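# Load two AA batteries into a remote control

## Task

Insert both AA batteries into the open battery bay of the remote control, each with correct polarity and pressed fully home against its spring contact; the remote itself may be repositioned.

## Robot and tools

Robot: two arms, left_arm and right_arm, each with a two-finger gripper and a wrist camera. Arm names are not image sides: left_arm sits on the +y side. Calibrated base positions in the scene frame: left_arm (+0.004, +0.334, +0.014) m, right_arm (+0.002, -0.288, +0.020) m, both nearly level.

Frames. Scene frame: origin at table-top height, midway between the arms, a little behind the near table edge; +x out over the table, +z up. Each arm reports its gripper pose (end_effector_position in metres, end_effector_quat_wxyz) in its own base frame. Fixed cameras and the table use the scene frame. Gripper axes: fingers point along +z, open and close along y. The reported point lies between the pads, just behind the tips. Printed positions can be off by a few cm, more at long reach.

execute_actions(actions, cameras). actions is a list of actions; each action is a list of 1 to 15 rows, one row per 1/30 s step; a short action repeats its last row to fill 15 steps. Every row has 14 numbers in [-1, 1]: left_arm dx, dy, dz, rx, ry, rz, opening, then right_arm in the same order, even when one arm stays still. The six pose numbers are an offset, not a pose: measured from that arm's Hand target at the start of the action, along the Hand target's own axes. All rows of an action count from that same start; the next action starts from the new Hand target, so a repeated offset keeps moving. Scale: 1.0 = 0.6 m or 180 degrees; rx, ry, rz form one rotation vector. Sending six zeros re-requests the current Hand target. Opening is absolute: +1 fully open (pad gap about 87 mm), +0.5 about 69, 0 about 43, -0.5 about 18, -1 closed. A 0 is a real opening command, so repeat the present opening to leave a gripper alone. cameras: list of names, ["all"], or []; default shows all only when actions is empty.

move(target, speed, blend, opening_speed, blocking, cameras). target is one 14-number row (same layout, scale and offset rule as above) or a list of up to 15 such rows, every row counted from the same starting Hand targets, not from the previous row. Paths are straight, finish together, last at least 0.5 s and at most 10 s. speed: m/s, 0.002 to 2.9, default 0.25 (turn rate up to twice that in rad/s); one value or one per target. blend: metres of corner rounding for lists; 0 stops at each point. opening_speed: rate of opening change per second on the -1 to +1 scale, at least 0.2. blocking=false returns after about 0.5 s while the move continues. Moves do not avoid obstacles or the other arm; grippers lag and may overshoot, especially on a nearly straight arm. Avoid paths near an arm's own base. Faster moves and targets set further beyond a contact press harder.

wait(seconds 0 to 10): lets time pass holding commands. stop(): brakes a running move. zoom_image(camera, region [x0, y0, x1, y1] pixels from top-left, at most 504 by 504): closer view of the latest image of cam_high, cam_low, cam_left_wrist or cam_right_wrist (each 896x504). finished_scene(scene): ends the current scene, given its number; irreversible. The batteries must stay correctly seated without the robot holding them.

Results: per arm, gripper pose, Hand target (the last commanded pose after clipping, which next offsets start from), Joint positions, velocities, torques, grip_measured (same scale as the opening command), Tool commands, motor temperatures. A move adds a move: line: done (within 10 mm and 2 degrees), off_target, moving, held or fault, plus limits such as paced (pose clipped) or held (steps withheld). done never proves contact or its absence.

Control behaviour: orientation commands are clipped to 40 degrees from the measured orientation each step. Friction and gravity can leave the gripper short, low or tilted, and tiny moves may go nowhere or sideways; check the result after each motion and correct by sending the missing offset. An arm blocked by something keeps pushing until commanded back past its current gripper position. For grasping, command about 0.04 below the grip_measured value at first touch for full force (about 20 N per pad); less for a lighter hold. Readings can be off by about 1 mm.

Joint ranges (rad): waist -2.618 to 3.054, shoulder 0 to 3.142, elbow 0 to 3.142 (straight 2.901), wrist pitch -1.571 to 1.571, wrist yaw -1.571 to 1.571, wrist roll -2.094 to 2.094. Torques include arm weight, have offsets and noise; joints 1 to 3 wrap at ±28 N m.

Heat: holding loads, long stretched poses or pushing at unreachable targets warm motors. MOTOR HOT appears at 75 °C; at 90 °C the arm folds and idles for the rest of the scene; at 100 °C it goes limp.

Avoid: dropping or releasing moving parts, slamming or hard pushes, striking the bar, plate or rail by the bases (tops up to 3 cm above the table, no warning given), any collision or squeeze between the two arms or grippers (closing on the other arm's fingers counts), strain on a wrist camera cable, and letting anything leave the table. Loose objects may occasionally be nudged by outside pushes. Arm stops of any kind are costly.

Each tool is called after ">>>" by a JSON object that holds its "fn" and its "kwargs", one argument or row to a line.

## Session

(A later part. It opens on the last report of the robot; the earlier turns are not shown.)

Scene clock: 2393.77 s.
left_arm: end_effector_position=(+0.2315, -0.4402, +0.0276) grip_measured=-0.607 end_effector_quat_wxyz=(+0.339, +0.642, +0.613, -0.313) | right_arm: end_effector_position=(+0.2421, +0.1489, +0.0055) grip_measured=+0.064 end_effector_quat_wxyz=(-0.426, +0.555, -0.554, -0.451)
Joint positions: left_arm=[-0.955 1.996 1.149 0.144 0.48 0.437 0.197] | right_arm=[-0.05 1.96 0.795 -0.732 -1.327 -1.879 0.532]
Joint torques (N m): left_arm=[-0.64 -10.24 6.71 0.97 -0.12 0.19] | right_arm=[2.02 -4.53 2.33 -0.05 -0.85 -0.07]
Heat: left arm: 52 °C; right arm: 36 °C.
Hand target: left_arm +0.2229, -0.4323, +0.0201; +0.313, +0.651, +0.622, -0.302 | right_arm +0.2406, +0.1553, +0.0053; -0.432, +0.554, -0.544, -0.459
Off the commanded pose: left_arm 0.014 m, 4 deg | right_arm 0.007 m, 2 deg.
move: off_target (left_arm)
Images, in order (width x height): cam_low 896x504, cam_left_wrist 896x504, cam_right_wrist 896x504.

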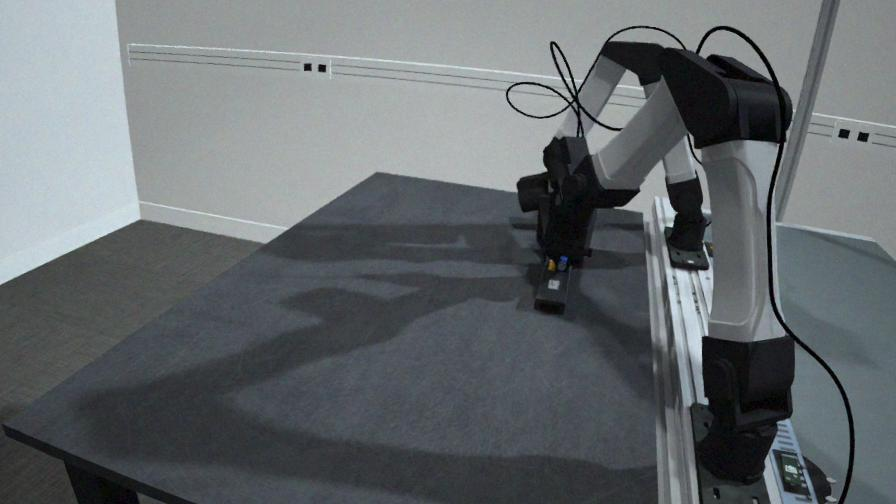

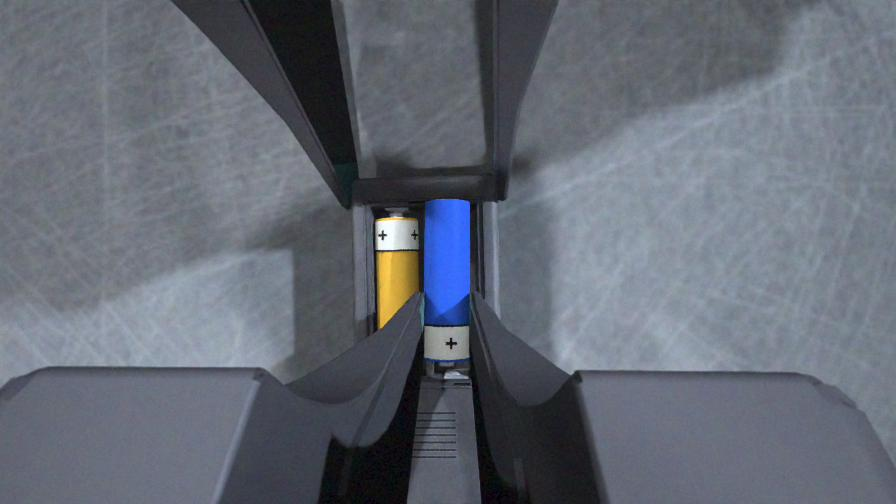

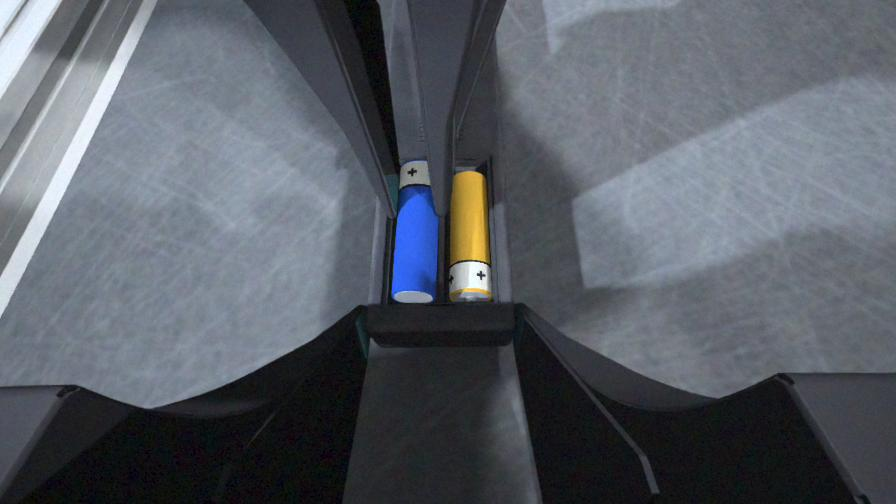

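>>> {"fn": "move", "kwargs": {
  "target": [-0.0399,0,-0.0318,0,0,0,-0.84,0,0,0,0,0,0,-0.1],
  "speed": 0.06,
  "cameras": ["cam_left_wrist","cam_right_wrist","cam_low"]
}}

>>> {"fn": "zoom_image", "kwargs": {
  "camera": "cam_right_wrist",
  "region": [350, 90, 540, 330]
}}

Scene clock: 2403.37 s.
left_arm: end_effector_position=(+0.2234, -0.4316, +0.0342) grip_measured=-0.607 end_effector_quat_wxyz=(+0.309, +0.647, +0.628, -0.303) | right_arm: end_effector_position=(+0.2394, +0.1526, +0.0054) grip_measured=+0.064 end_effector_quat_wxyz=(-0.424, +0.558, -0.549, -0.455)
Joint positions: left_arm=[-0.964 1.964 1.187 0.001 0.465 0.438 0.197] | right_arm=[-0.035 1.96 0.793 -0.73 -1.329 -1.879 0.532]
Joint torques (N m): left_arm=[0.01 -12.63 7.83 1.21 0.03 0.17] | right_arm=[0.59 -4.55 2.5 -0.05 -0.83 -0.05]
Heat: left arm: 49 °C; right arm: 36 °C.
Hand target: left_arm +0.2220, -0.4320, +0.0506; +0.313, +0.651, +0.622, -0.302 | right_arm +0.2406, +0.1553, +0.0052; -0.432, +0.554, -0.544, -0.459
Off the commanded pose: left_arm 0.017 m, 1 deg | right_arm 0.003 m, 1 deg.
move: off_target (left_arm)
Images, in order (width x height): cam_low 896x504, cam_left_wrist 896x504, cam_right_wrist 896x504.

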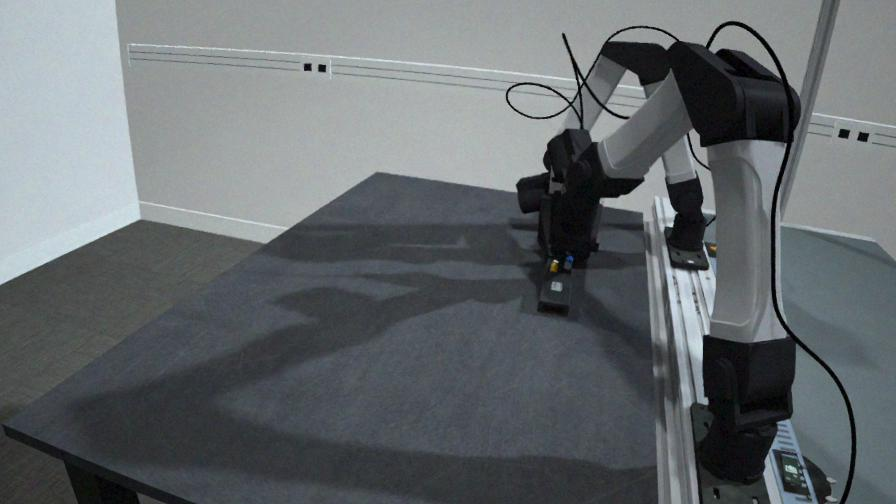

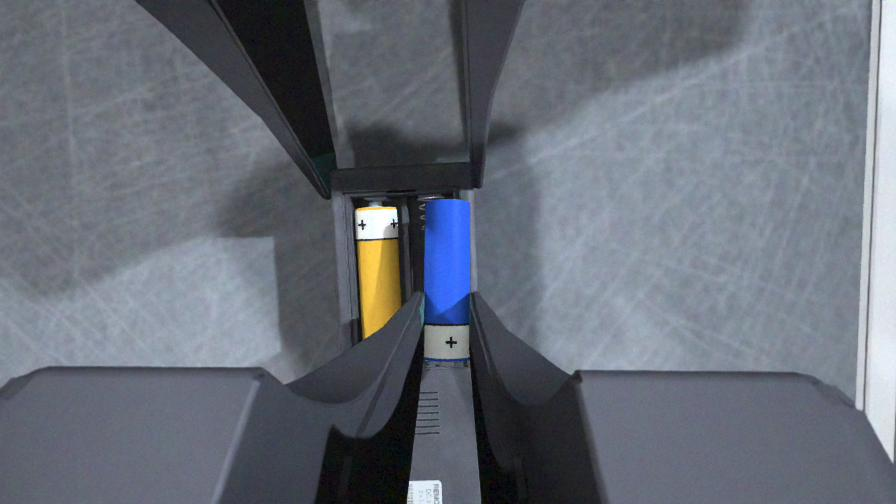

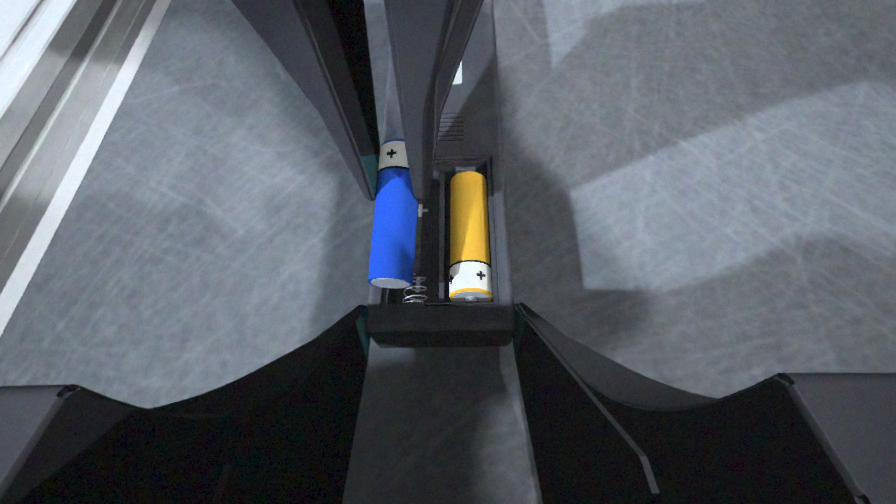

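Scaled by 2.100 from the camera's 896x504 image, which has a finer 1280x720 frame.

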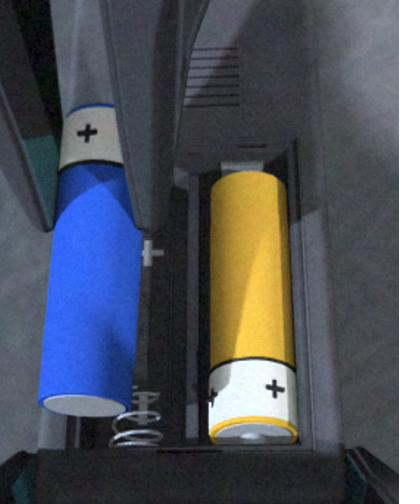

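>>> {"fn": "move", "kwargs": {
  "target": [0.0064,0.0067,-0.0162,-0.0109,0.089,-0.0086,-0.84,0,0,0,0,0,0,-0.1],
  "speed": 0.06,
  "cameras": ["cam_left_wrist","cam_right_wrist"]
}}

>>> {"fn": "zoom_image", "kwargs": {
  "camera": "cam_right_wrist",
  "region": [350, 90, 540, 330]
}}

Scene clock: 2431.80 s.
left_arm: end_effector_position=(+0.2226, -0.4200, +0.0556) grip_measured=-0.607 end_effector_quat_wxyz=(+0.232, +0.668, +0.675, -0.209) | right_arm: end_effector_position=(+0.2404, +0.1527, +0.0056) grip_measured=+0.064 end_effector_quat_wxyz=(-0.426, +0.559, -0.548, -0.454)
Joint positions: left_arm=[-1.016 1.995 1.472 -0.472 0.288 0.459 0.197] | right_arm=[-0.035 1.96 0.793 -0.724 -1.331 -1.879 0.532]
Joint torques (N m): left_arm=[0.2 -8.32 9.09 1.24 -0.08 0.2] | right_arm=[0.59 -4.57 2.48 -0.09 -0.8 -0.03]
Motor temperatures (°C): left_arm=[25 47 40 46 23 23 24] | right_arm=[25 35 28 25 27 25 26]
Heat: left arm: 47 °C; right arm: 35 °C.
Hand target: left_arm +0.2262, -0.4223, +0.0539; +0.231, +0.673, +0.673, -0.202 | right_arm +0.2406, +0.1553, +0.0052; -0.432, +0.554, -0.544, -0.459
Off the commanded pose: left_arm 0.005 m, 1 deg | right_arm 0.003 m, 1 deg.
move: done
Images, in order (width x height): cam_left_wrist 896x504, cam_right_wrist 896x504.

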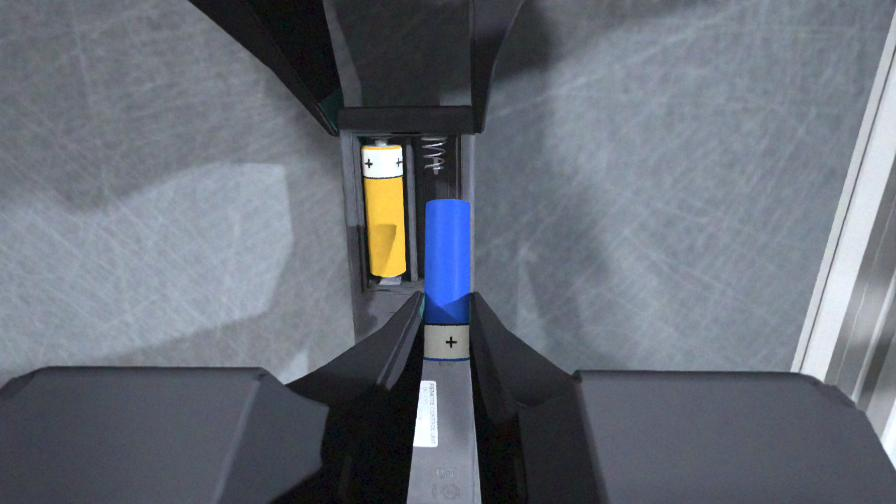

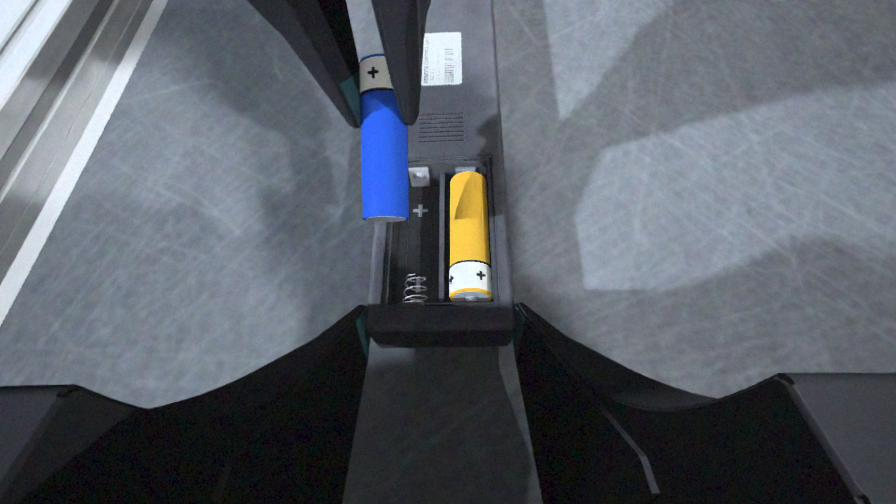

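Scaled by 2.100 from the camera's 896x504 image, which has a finer 1280x720 frame.

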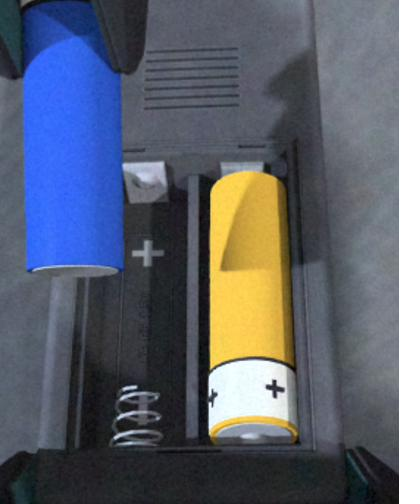

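>>> {"fn": "move", "kwargs": {
  "target": [0.0138,0.005,0.0271,-0.0099,0,-0.0134,-0.84,0,0,0,0,0,0,-0.1],
  "speed": 0.06,
  "cameras": ["cam_left_wrist","cam_right_wrist"]
}}

>>> {"fn": "zoom_image", "kwargs": {
  "camera": "cam_right_wrist",
  "region": [350, 90, 540, 330]
}}

Scene clock: 2459.20 s.
left_arm: end_effector_position=(+0.2287, -0.4248, +0.0463) grip_measured=-0.607 end_effector_quat_wxyz=(+0.240, +0.659, +0.684, -0.200) | right_arm: end_effector_position=(+0.2404, +0.1527, +0.0056) grip_measured=+0.064 end_effector_quat_wxyz=(-0.426, +0.559, -0.548, -0.454)
Joint positions: left_arm=[-1.019 2.023 1.472 -0.432 0.258 0.436 0.197] | right_arm=[-0.035 1.96 0.793 -0.724 -1.331 -1.879 0.532]
Joint torques (N m): left_arm=[0.18 -8.54 6.04 1.63 -0.12 0] | right_arm=[0.61 -4.57 2.48 -0.09 -0.8 -0.03]
Heat: left arm: 46 °C; right arm: 35 °C.
Hand target: left_arm +0.2299, -0.4250, +0.0360; +0.237, +0.655, +0.690, -0.197 | right_arm +0.2406, +0.1553, +0.0052; -0.432, +0.554, -0.544, -0.459
Off the commanded pose: left_arm 0.010 m, 1 deg | right_arm 0.003 m, 1 deg.
move: done
Images, in order (width x height): cam_left_wrist 896x504, cam_right_wrist 896x504.

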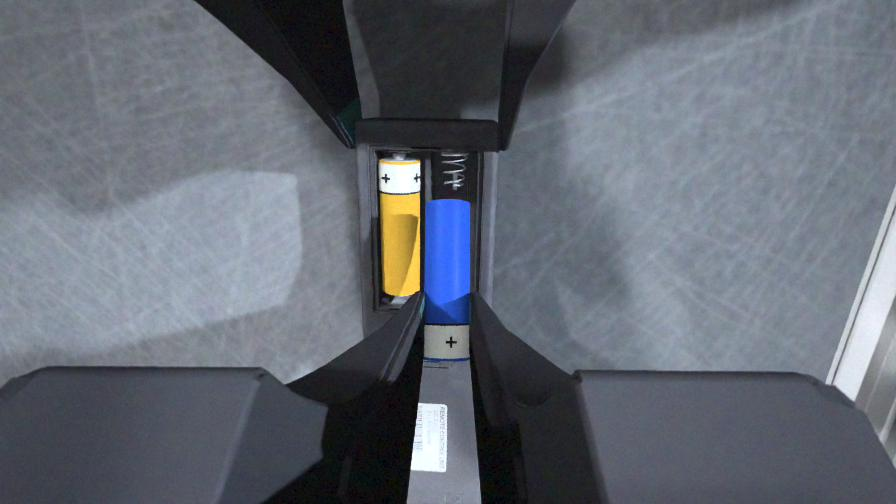

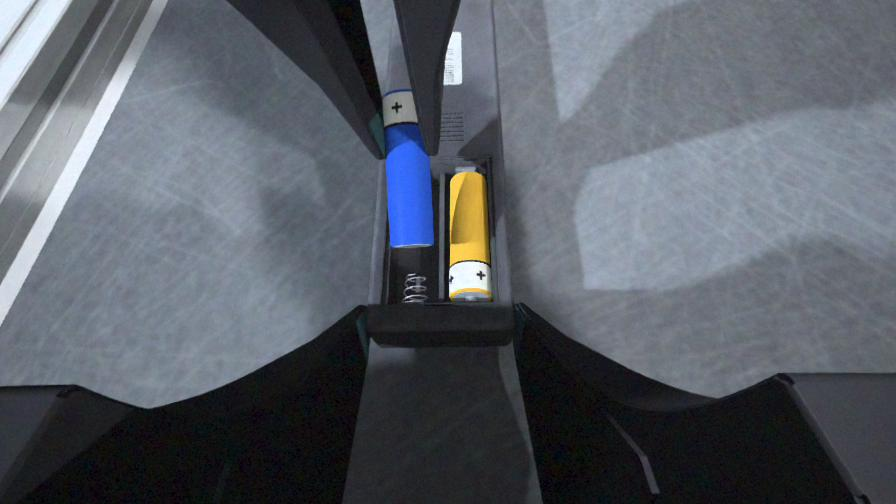

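Scaled by 2.100 from the camera's 896x504 image, which has a finer 1280x720 frame.

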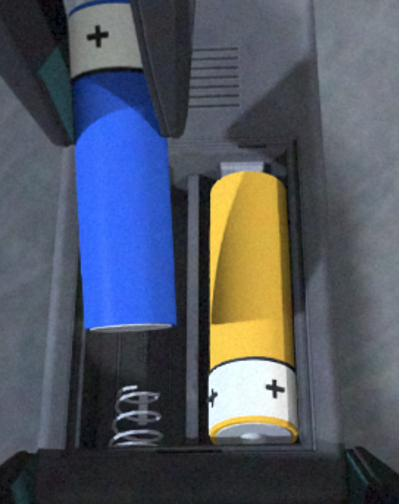

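>>> {"fn": "move", "kwargs": {
  "target": [0.0148,0,0.0201,0.0066,0,0.0089,-0.84,0,0,0,0,0,0,-0.1],
  "speed": 0.05,
  "cameras": ["cam_left_wrist","cam_right_wrist","cam_low"]
}}

>>> {"fn": "zoom_image", "kwargs": {
  "camera": "cam_right_wrist",
  "region": [350, 90, 540, 330]
}}

Scene clock: 2470.07 s.
left_arm: end_effector_position=(+0.2278, -0.4240, +0.0294) grip_measured=-0.607 end_effector_quat_wxyz=(+0.233, +0.664, +0.682, -0.200) | right_arm: end_effector_position=(+0.2404, +0.1527, +0.0056) grip_measured=+0.064 end_effector_quat_wxyz=(-0.426, +0.559, -0.548, -0.454)
Joint positions: left_arm=[-1.019 2.05 1.448 -0.396 0.263 0.446 0.197] | right_arm=[-0.035 1.96 0.793 -0.724 -1.331 -1.879 0.532]
Joint torques (N m): left_arm=[0.77 -8.73 6.24 1.54 0.04 0.16] | right_arm=[0.61 -4.57 2.48 -0.09 -0.8 -0.03]
Heat: left arm: 46 °C; right arm: 35 °C.
Hand target: left_arm +0.2305, -0.4248, +0.0210; +0.233, +0.667, +0.679, -0.200 | right_arm +0.2406, +0.1553, +0.0052; -0.432, +0.554, -0.544, -0.459
Off the commanded pose: left_arm 0.009 m, 1 deg | right_arm 0.003 m, 1 deg.
move: done
Images, in order (width x height): cam_low 896x504, cam_left_wrist 896x504, cam_right_wrist 896x504.

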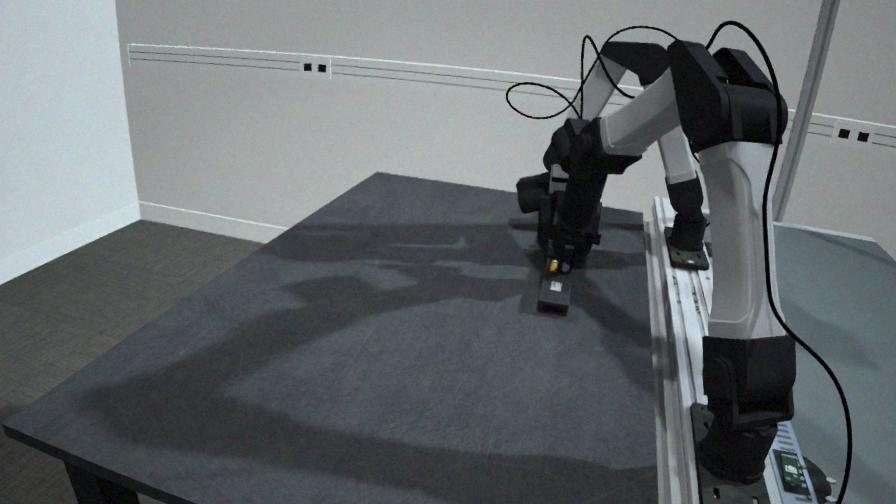

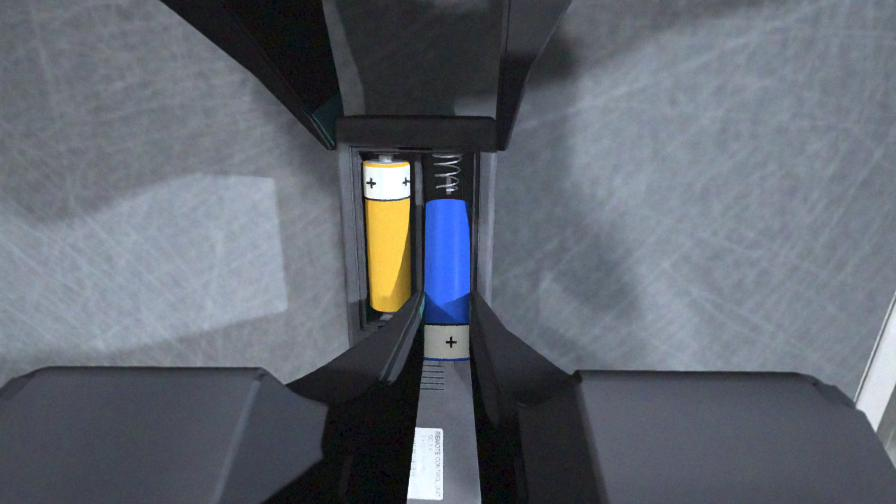

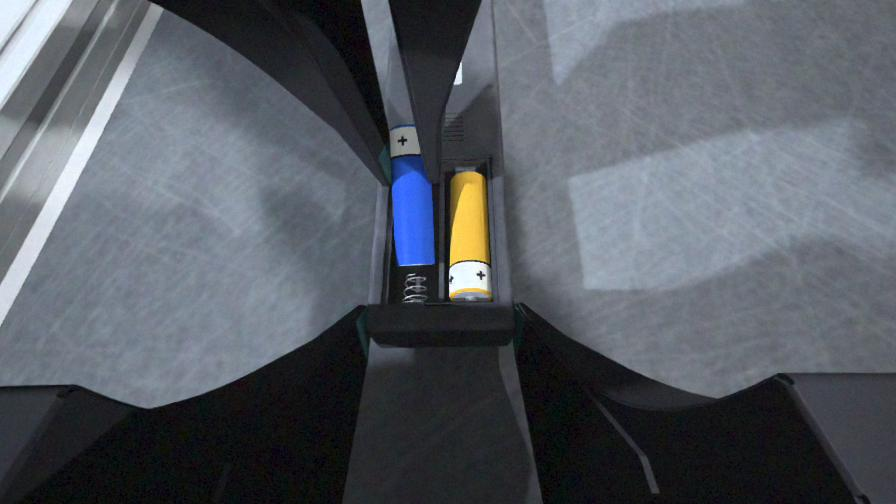

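Scaled by 2.100 from the camera's 896x504 image, which has a finer 1280x720 frame.

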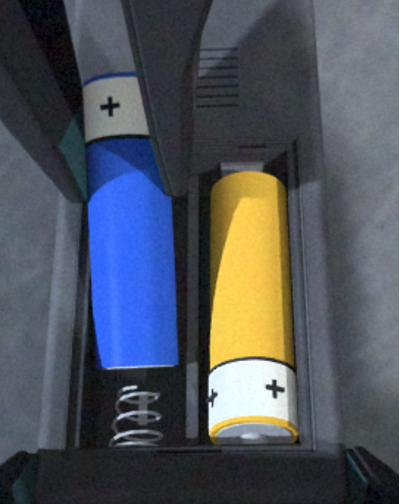

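>>> {"fn": "move", "kwargs": {
  "target": [-0.0231,0,0.0249,0,-0.028,0,-0.86,0,0,0,0,0,0,-0.1],
  "speed": 0.04,
  "cameras": ["cam_left_wrist","cam_right_wrist","cam_low"]
}}

>>> {"fn": "zoom_image", "kwargs": {
  "camera": "cam_right_wrist",
  "region": [350, 90, 540, 330]
}}

>>> {"fn": "zoom_image", "kwargs": {
  "camera": "cam_left_wrist",
  "region": [340, 110, 510, 400]
}}

Scene clock: 2481.93 s.
left_arm: end_effector_position=(+0.2276, -0.4327, +0.0278) grip_measured=-0.607 end_effector_quat_wxyz=(+0.248, +0.662, +0.673, -0.217) | right_arm: end_effector_position=(+0.2404, +0.1527, +0.0056) grip_measured=+0.064 end_effector_quat_wxyz=(-0.426, +0.559, -0.548, -0.454)
Joint positions: left_arm=[-1.019 2.054 1.424 -0.327 0.289 0.443 0.197] | right_arm=[-0.035 1.96 0.793 -0.724 -1.331 -1.879 0.532]
Joint torques (N m): left_arm=[0.32 -7.34 5.79 2.23 0.14 -0.06] | right_arm=[0.59 -4.59 2.48 -0.09 -0.8 -0.03]
Heat: left arm: 45 °C; right arm: 35 °C.
Hand target: left_arm +0.2312, -0.4447, +0.0168; +0.262, +0.657, +0.668, -0.230 | right_arm +0.2406, +0.1553, +0.0052; -0.432, +0.554, -0.544, -0.459
Off the commanded pose: left_arm 0.017 m, 2 deg | right_arm 0.003 m, 1 deg.
move: off_target (left_arm)
Images, in order (width x height): cam_low 896x504, cam_left_wrist 896x504, cam_right_wrist 896x504.

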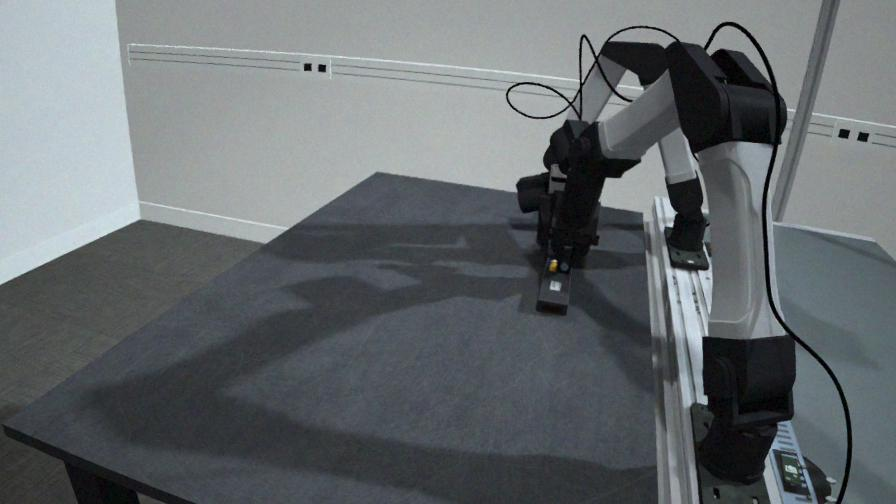

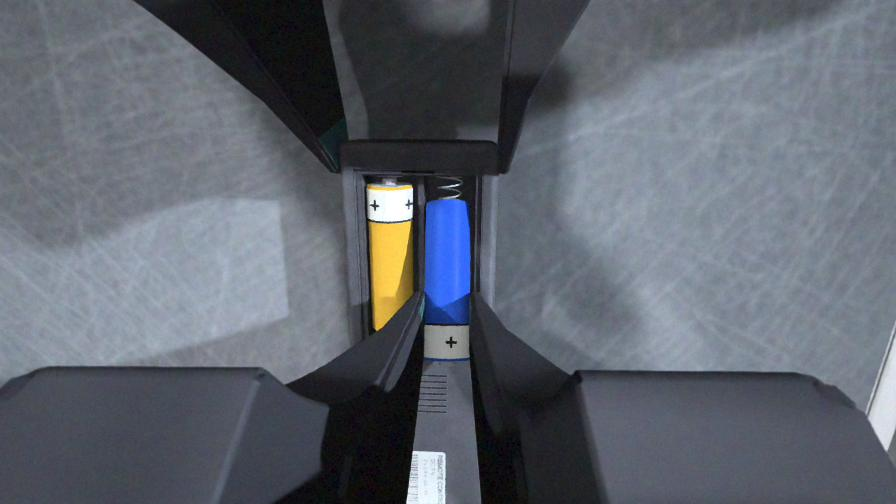

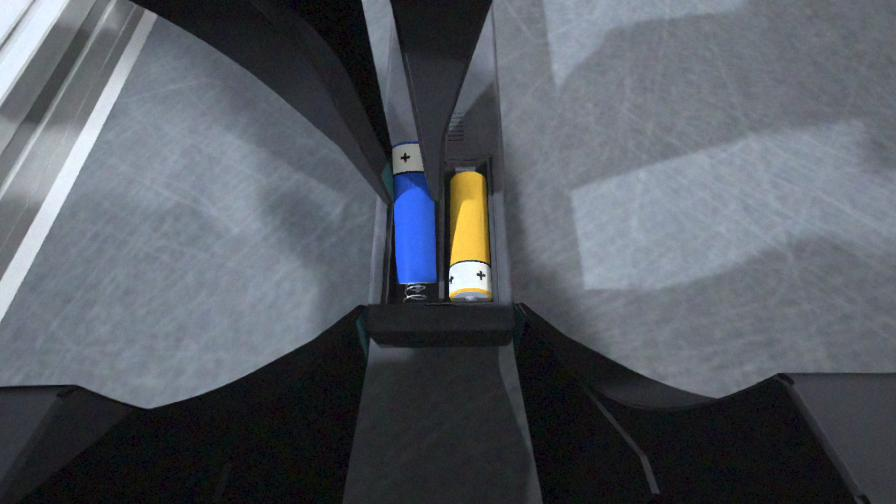

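Scaled by 2.100 from the camera's 896x504 image, which has a finer 1280x720 frame.

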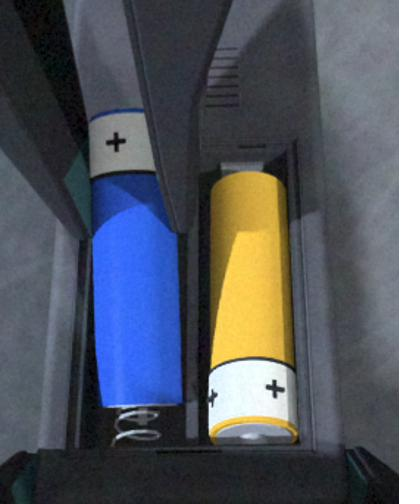

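Scaled by 1.738 from the camera's 896x504 image, which has a finer 1280x720 frame.

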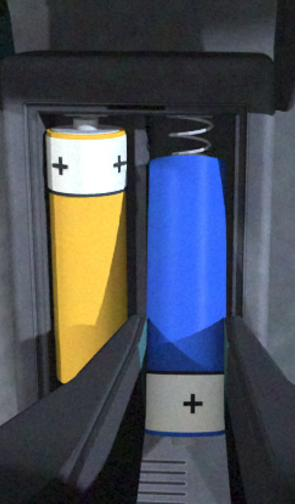

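>>> {"fn": "move", "kwargs": {
  "target": [-0.0125,0,0.0143,0,-0.022,0,-0.86,0,0,0,0,0,0,-0.1],
  "speed": 0.04,
  "cameras": ["cam_left_wrist","cam_right_wrist"]
}}

>>> {"fn": "zoom_image", "kwargs": {
  "camera": "cam_right_wrist",
  "region": [350, 90, 540, 330]
}}

>>> {"fn": "zoom_image", "kwargs": {
  "camera": "cam_left_wrist",
  "region": [340, 110, 510, 400]
}}

Scene clock: 2493.23 s.
left_arm: end_effector_position=(+0.2294, -0.4375, +0.0272) grip_measured=-0.607 end_effector_quat_wxyz=(+0.259, +0.652, +0.673, -0.235) | right_arm: end_effector_position=(+0.2417, +0.1502, +0.0054) grip_measured=+0.064 end_effector_quat_wxyz=(-0.427, +0.556, -0.552, -0.452)
Joint positions: left_arm=[-1.01 2.054 1.399 -0.265 0.317 0.422 0.197] | right_arm=[-0.045 1.96 0.793 -0.724 -1.33 -1.876 0.532]
Joint torques (N m): left_arm=[-0.79 -6.91 5.07 2.7 0.16 0.04] | right_arm=[1.59 -4.59 2.47 -0.1 -0.81 -0.06]
Heat: left arm: 45 °C; right arm: 35 °C.
Hand target: left_arm +0.2317, -0.4560, +0.0153; +0.285, +0.649, +0.659, -0.252 | right_arm +0.2405, +0.1553, +0.0052; -0.432, +0.554, -0.544, -0.459
Off the commanded pose: left_arm 0.022 m, 4 deg | right_arm 0.005 m, 1 deg.
move: off_target (left_arm)
Images, in order (width x height): cam_left_wrist 896x504, cam_right_wrist 896x504.

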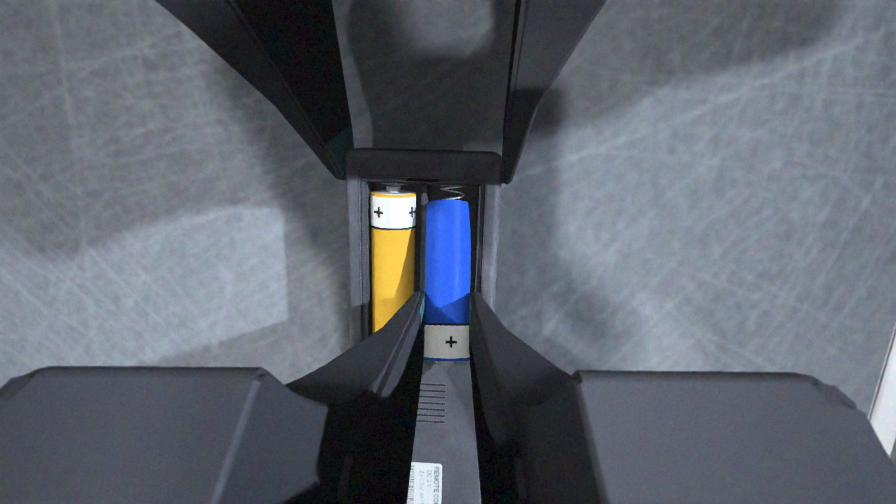

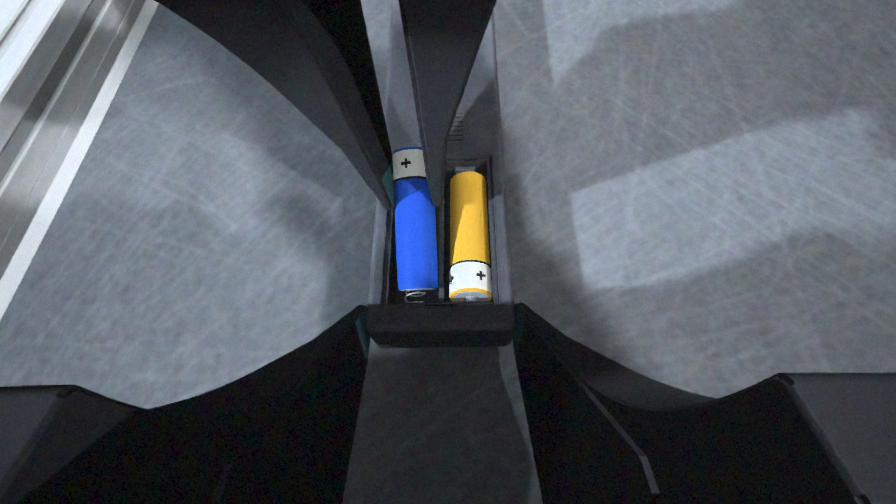

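Scaled by 2.100 from the camera's 896x504 image, which has a finer 1280x720 frame.

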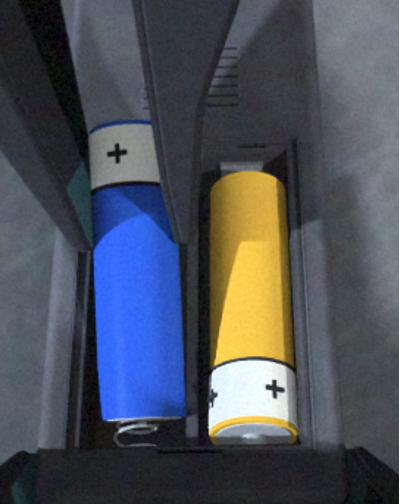

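Scaled by 1.738 from the camera's 896x504 image, which has a finer 1280x720 frame.

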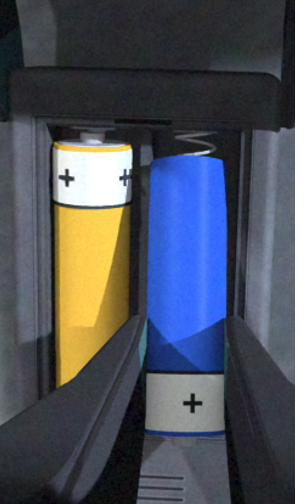

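>>> {"fn": "move", "kwargs": {
  "target": [-0.0084,0,0.0145,0,-0.017,0,-0.86,0,0,0,0,0,0,-0.1],
  "speed": 0.04,
  "cameras": ["cam_left_wrist","cam_right_wrist","cam_low"]
}}

>>> {"fn": "zoom_image", "kwargs": {
  "camera": "cam_right_wrist",
  "region": [350, 90, 540, 330]
}}

>>> {"fn": "zoom_image", "kwargs": {
  "camera": "cam_left_wrist",
  "region": [340, 110, 510, 400]
}}

>>> {"fn": "zoom_image", "kwargs": {
  "camera": "cam_low",
  "region": [520, 235, 600, 315]
}}

Scene clock: 2505.57 s.
left_arm: end_effector_position=(+0.2310, -0.4422, +0.0274) grip_measured=-0.607 end_effector_quat_wxyz=(+0.272, +0.644, +0.670, -0.249) | right_arm: end_effector_position=(+0.2427, +0.1476, +0.0052) grip_measured=+0.064 end_effector_quat_wxyz=(-0.428, +0.553, -0.555, -0.450)
Joint positions: left_arm=[-1.004 2.051 1.373 -0.202 0.336 0.405 0.197] | right_arm=[-0.055 1.96 0.793 -0.727 -1.328 -1.875 0.532]
Joint torques (N m): left_arm=[-1.1 -5.76 4.94 2.93 0.19 -0.01] | right_arm=[2.58 -4.59 2.48 -0.1 -0.83 -0.1]
Heat: left arm: 48 °C; right arm: 35 °C.
Hand target: left_arm +0.2321, -0.4657, +0.0127; +0.303, +0.642, +0.651, -0.269 | right_arm +0.2406, +0.1553, +0.0052; -0.432, +0.554, -0.544, -0.459
Off the commanded pose: left_arm 0.028 m, 5 deg | right_arm 0.008 m, 2 deg.
move: off_target (left_arm)
Images, in order (width x height): cam_low 896x504, cam_left_wrist 896x504, cam_right_wrist 896x504.

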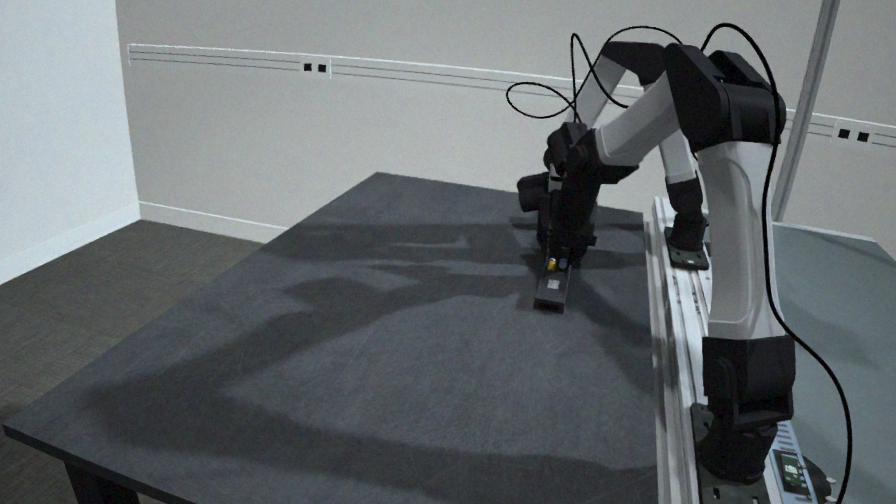

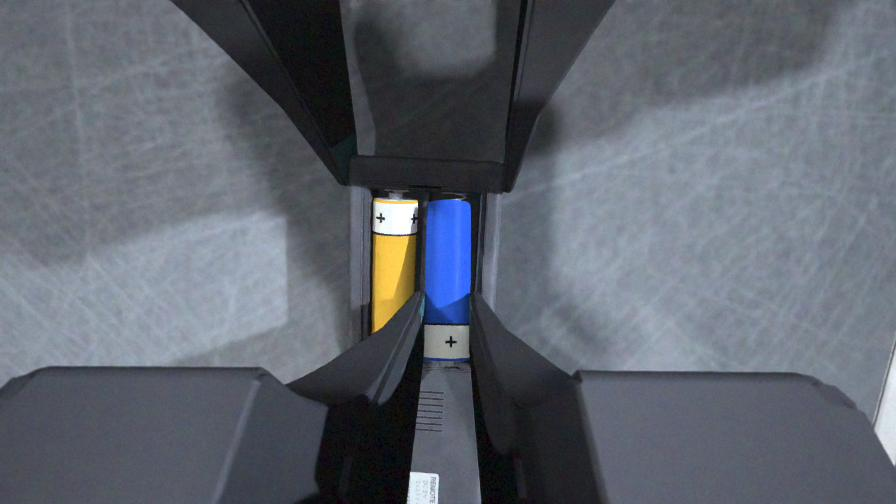

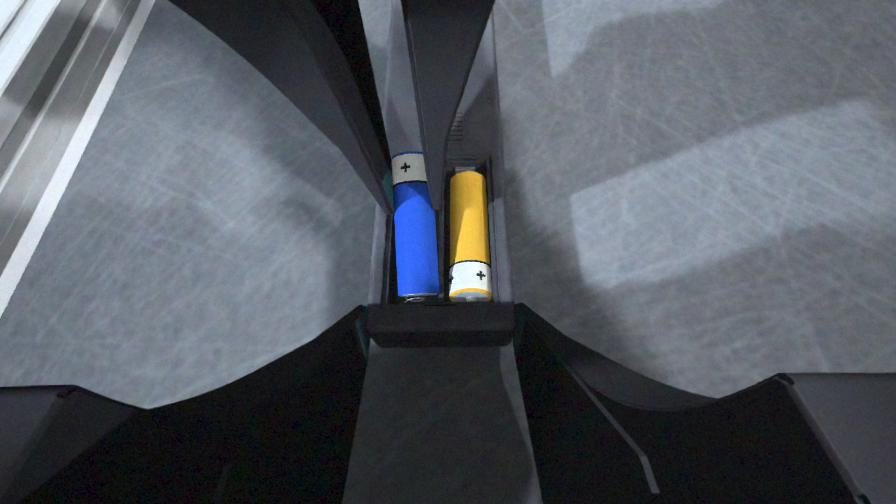

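Scaled by 2.100 from the camera's 896x504 image, which has a finer 1280x720 frame.

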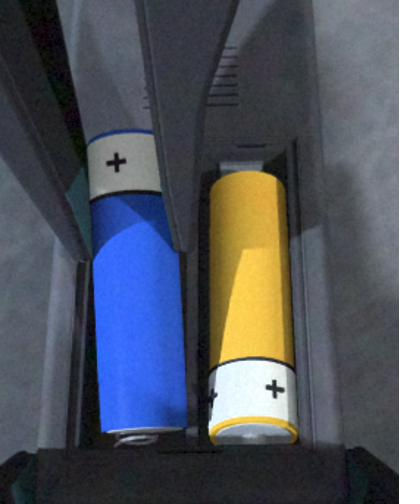

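Scaled by 1.738 from the camera's 896x504 image, which has a finer 1280x720 frame.

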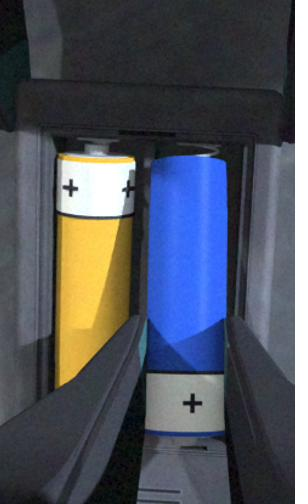

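Scaled by 6.300 from the camera's 896x504 image, which has a finer 1280x720 frame.

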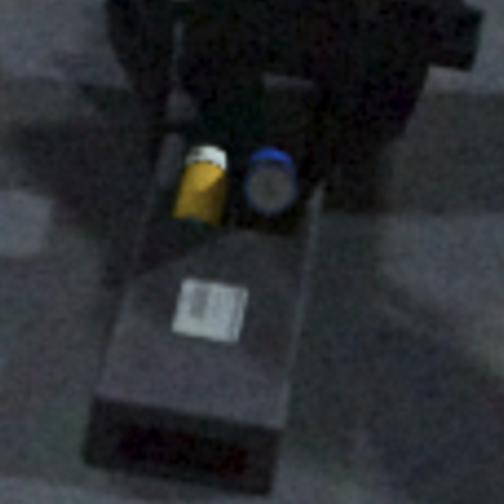

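>>> {"fn": "move", "kwargs": {
  "target": [0.003,0,0.0163,0,-0.033,0,-0.86,0,0,0,0,0,0,-0.1],
  "speed": 0.04,
  "cameras": ["cam_left_wrist","cam_right_wrist","cam_low"]
}}

>>> {"fn": "zoom_image", "kwargs": {
  "camera": "cam_right_wrist",
  "region": [350, 90, 540, 330]
}}

>>> {"fn": "zoom_image", "kwargs": {
  "camera": "cam_left_wrist",
  "region": [340, 110, 510, 400]
}}

>>> {"fn": "zoom_image", "kwargs": {
  "camera": "cam_low",
  "region": [520, 235, 600, 315]
}}

Scene clock: 2515.13 s.
left_arm: end_effector_position=(+0.2348, -0.4462, +0.0276) grip_measured=-0.607 end_effector_quat_wxyz=(+0.309, +0.624, +0.658, -0.287) | right_arm: end_effector_position=(+0.2453, +0.1434, +0.0051) grip_measured=+0.064 end_effector_quat_wxyz=(-0.430, +0.549, -0.561, -0.447)
Joint positions: left_arm=[-0.98 2.03 1.266 -0.009 0.396 0.369 0.197] | right_arm=[-0.071 1.96 0.795 -0.73 -1.325 -1.875 0.532]
Joint torques (N m): left_arm=[-2.14 -3.12 5.01 3.19 0.08 0.01] | right_arm=[4.03 -4.52 2.32 -0.11 -0.87 -0.16]
Motor temperatures (°C): left_arm=[25 43 37 52 23 23 24] | right_arm=[25 35 28 25 27 25 26]
Heat: left arm: 52 °C; right arm: 35 °C.
Hand target: left_arm +0.2325, -0.4717, +0.0047; +0.336, +0.627, +0.634, -0.302 | right_arm +0.2405, +0.1553, +0.0052; -0.432, +0.554, -0.544, -0.459
Off the commanded pose: left_arm 0.034 m, 4 deg | right_arm 0.013 m, 2 deg.
move: off_target (left_arm, right_arm)
Images, in order (width x height): cam_low 896x504, cam_left_wrist 896x504, cam_right_wrist 896x504.

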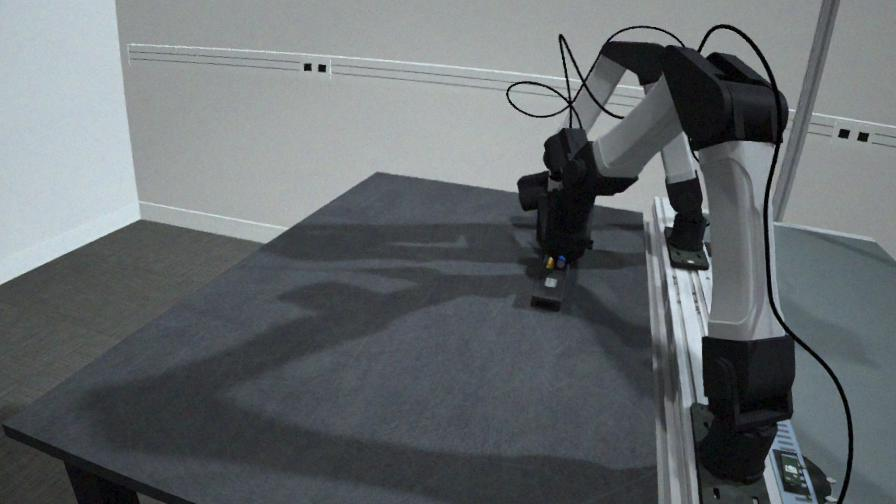

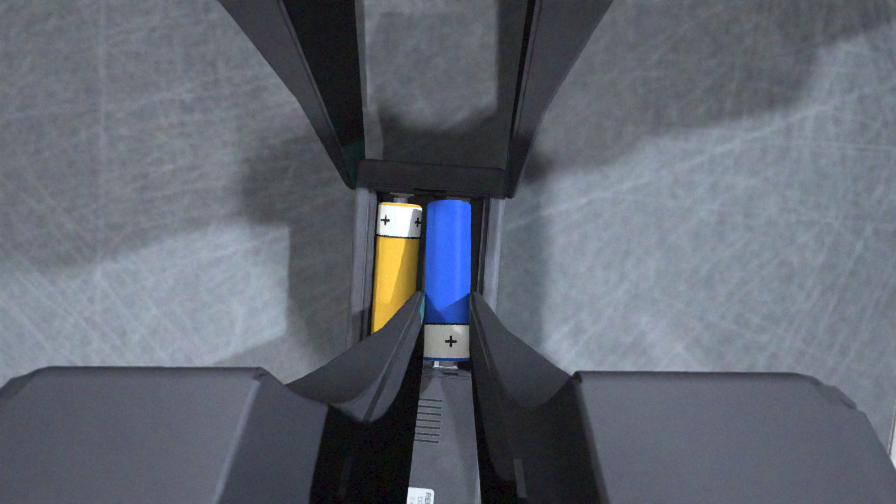

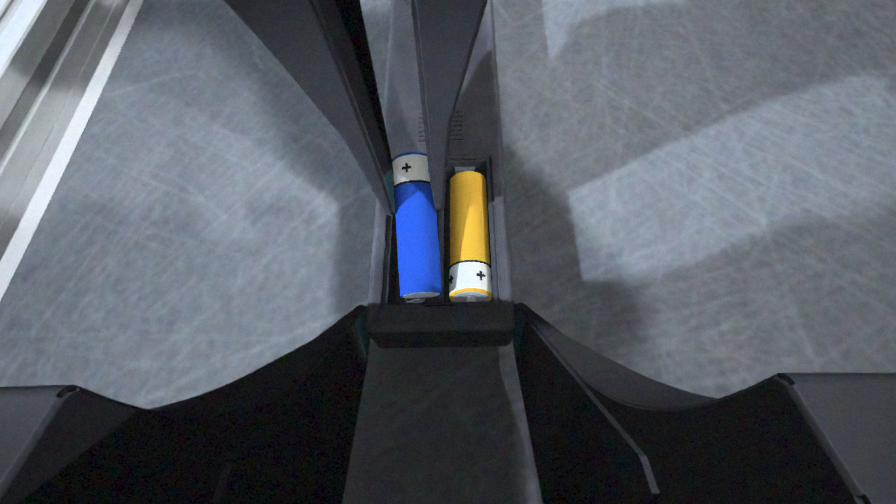

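Scaled by 2.100 from the camera's 896x504 image, which has a finer 1280x720 frame.

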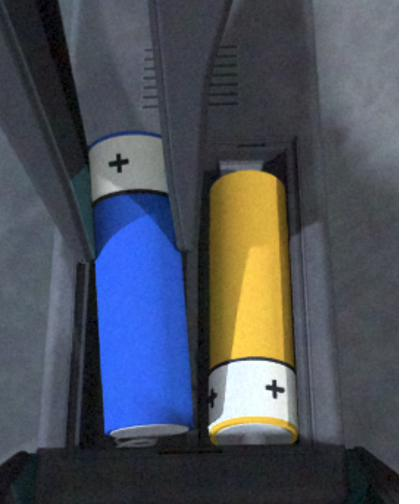

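Scaled by 1.738 from the camera's 896x504 image, which has a finer 1280x720 frame.

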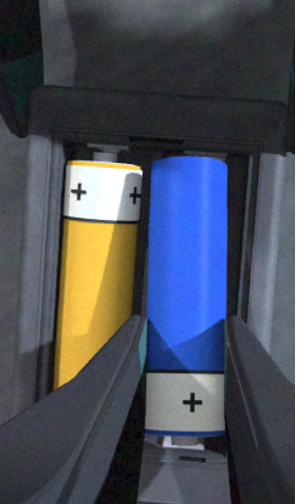

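Scaled by 6.300 from the camera's 896x504 image, which has a finer 1280x720 frame.

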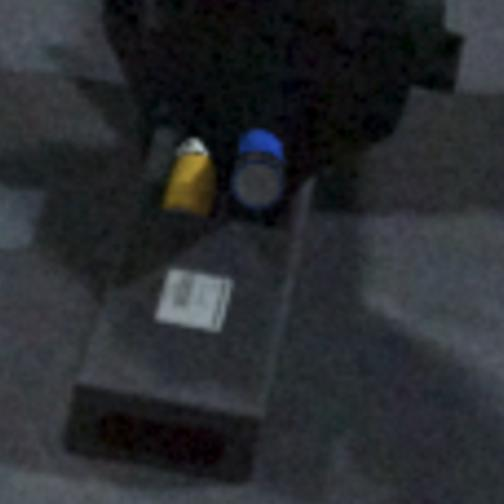

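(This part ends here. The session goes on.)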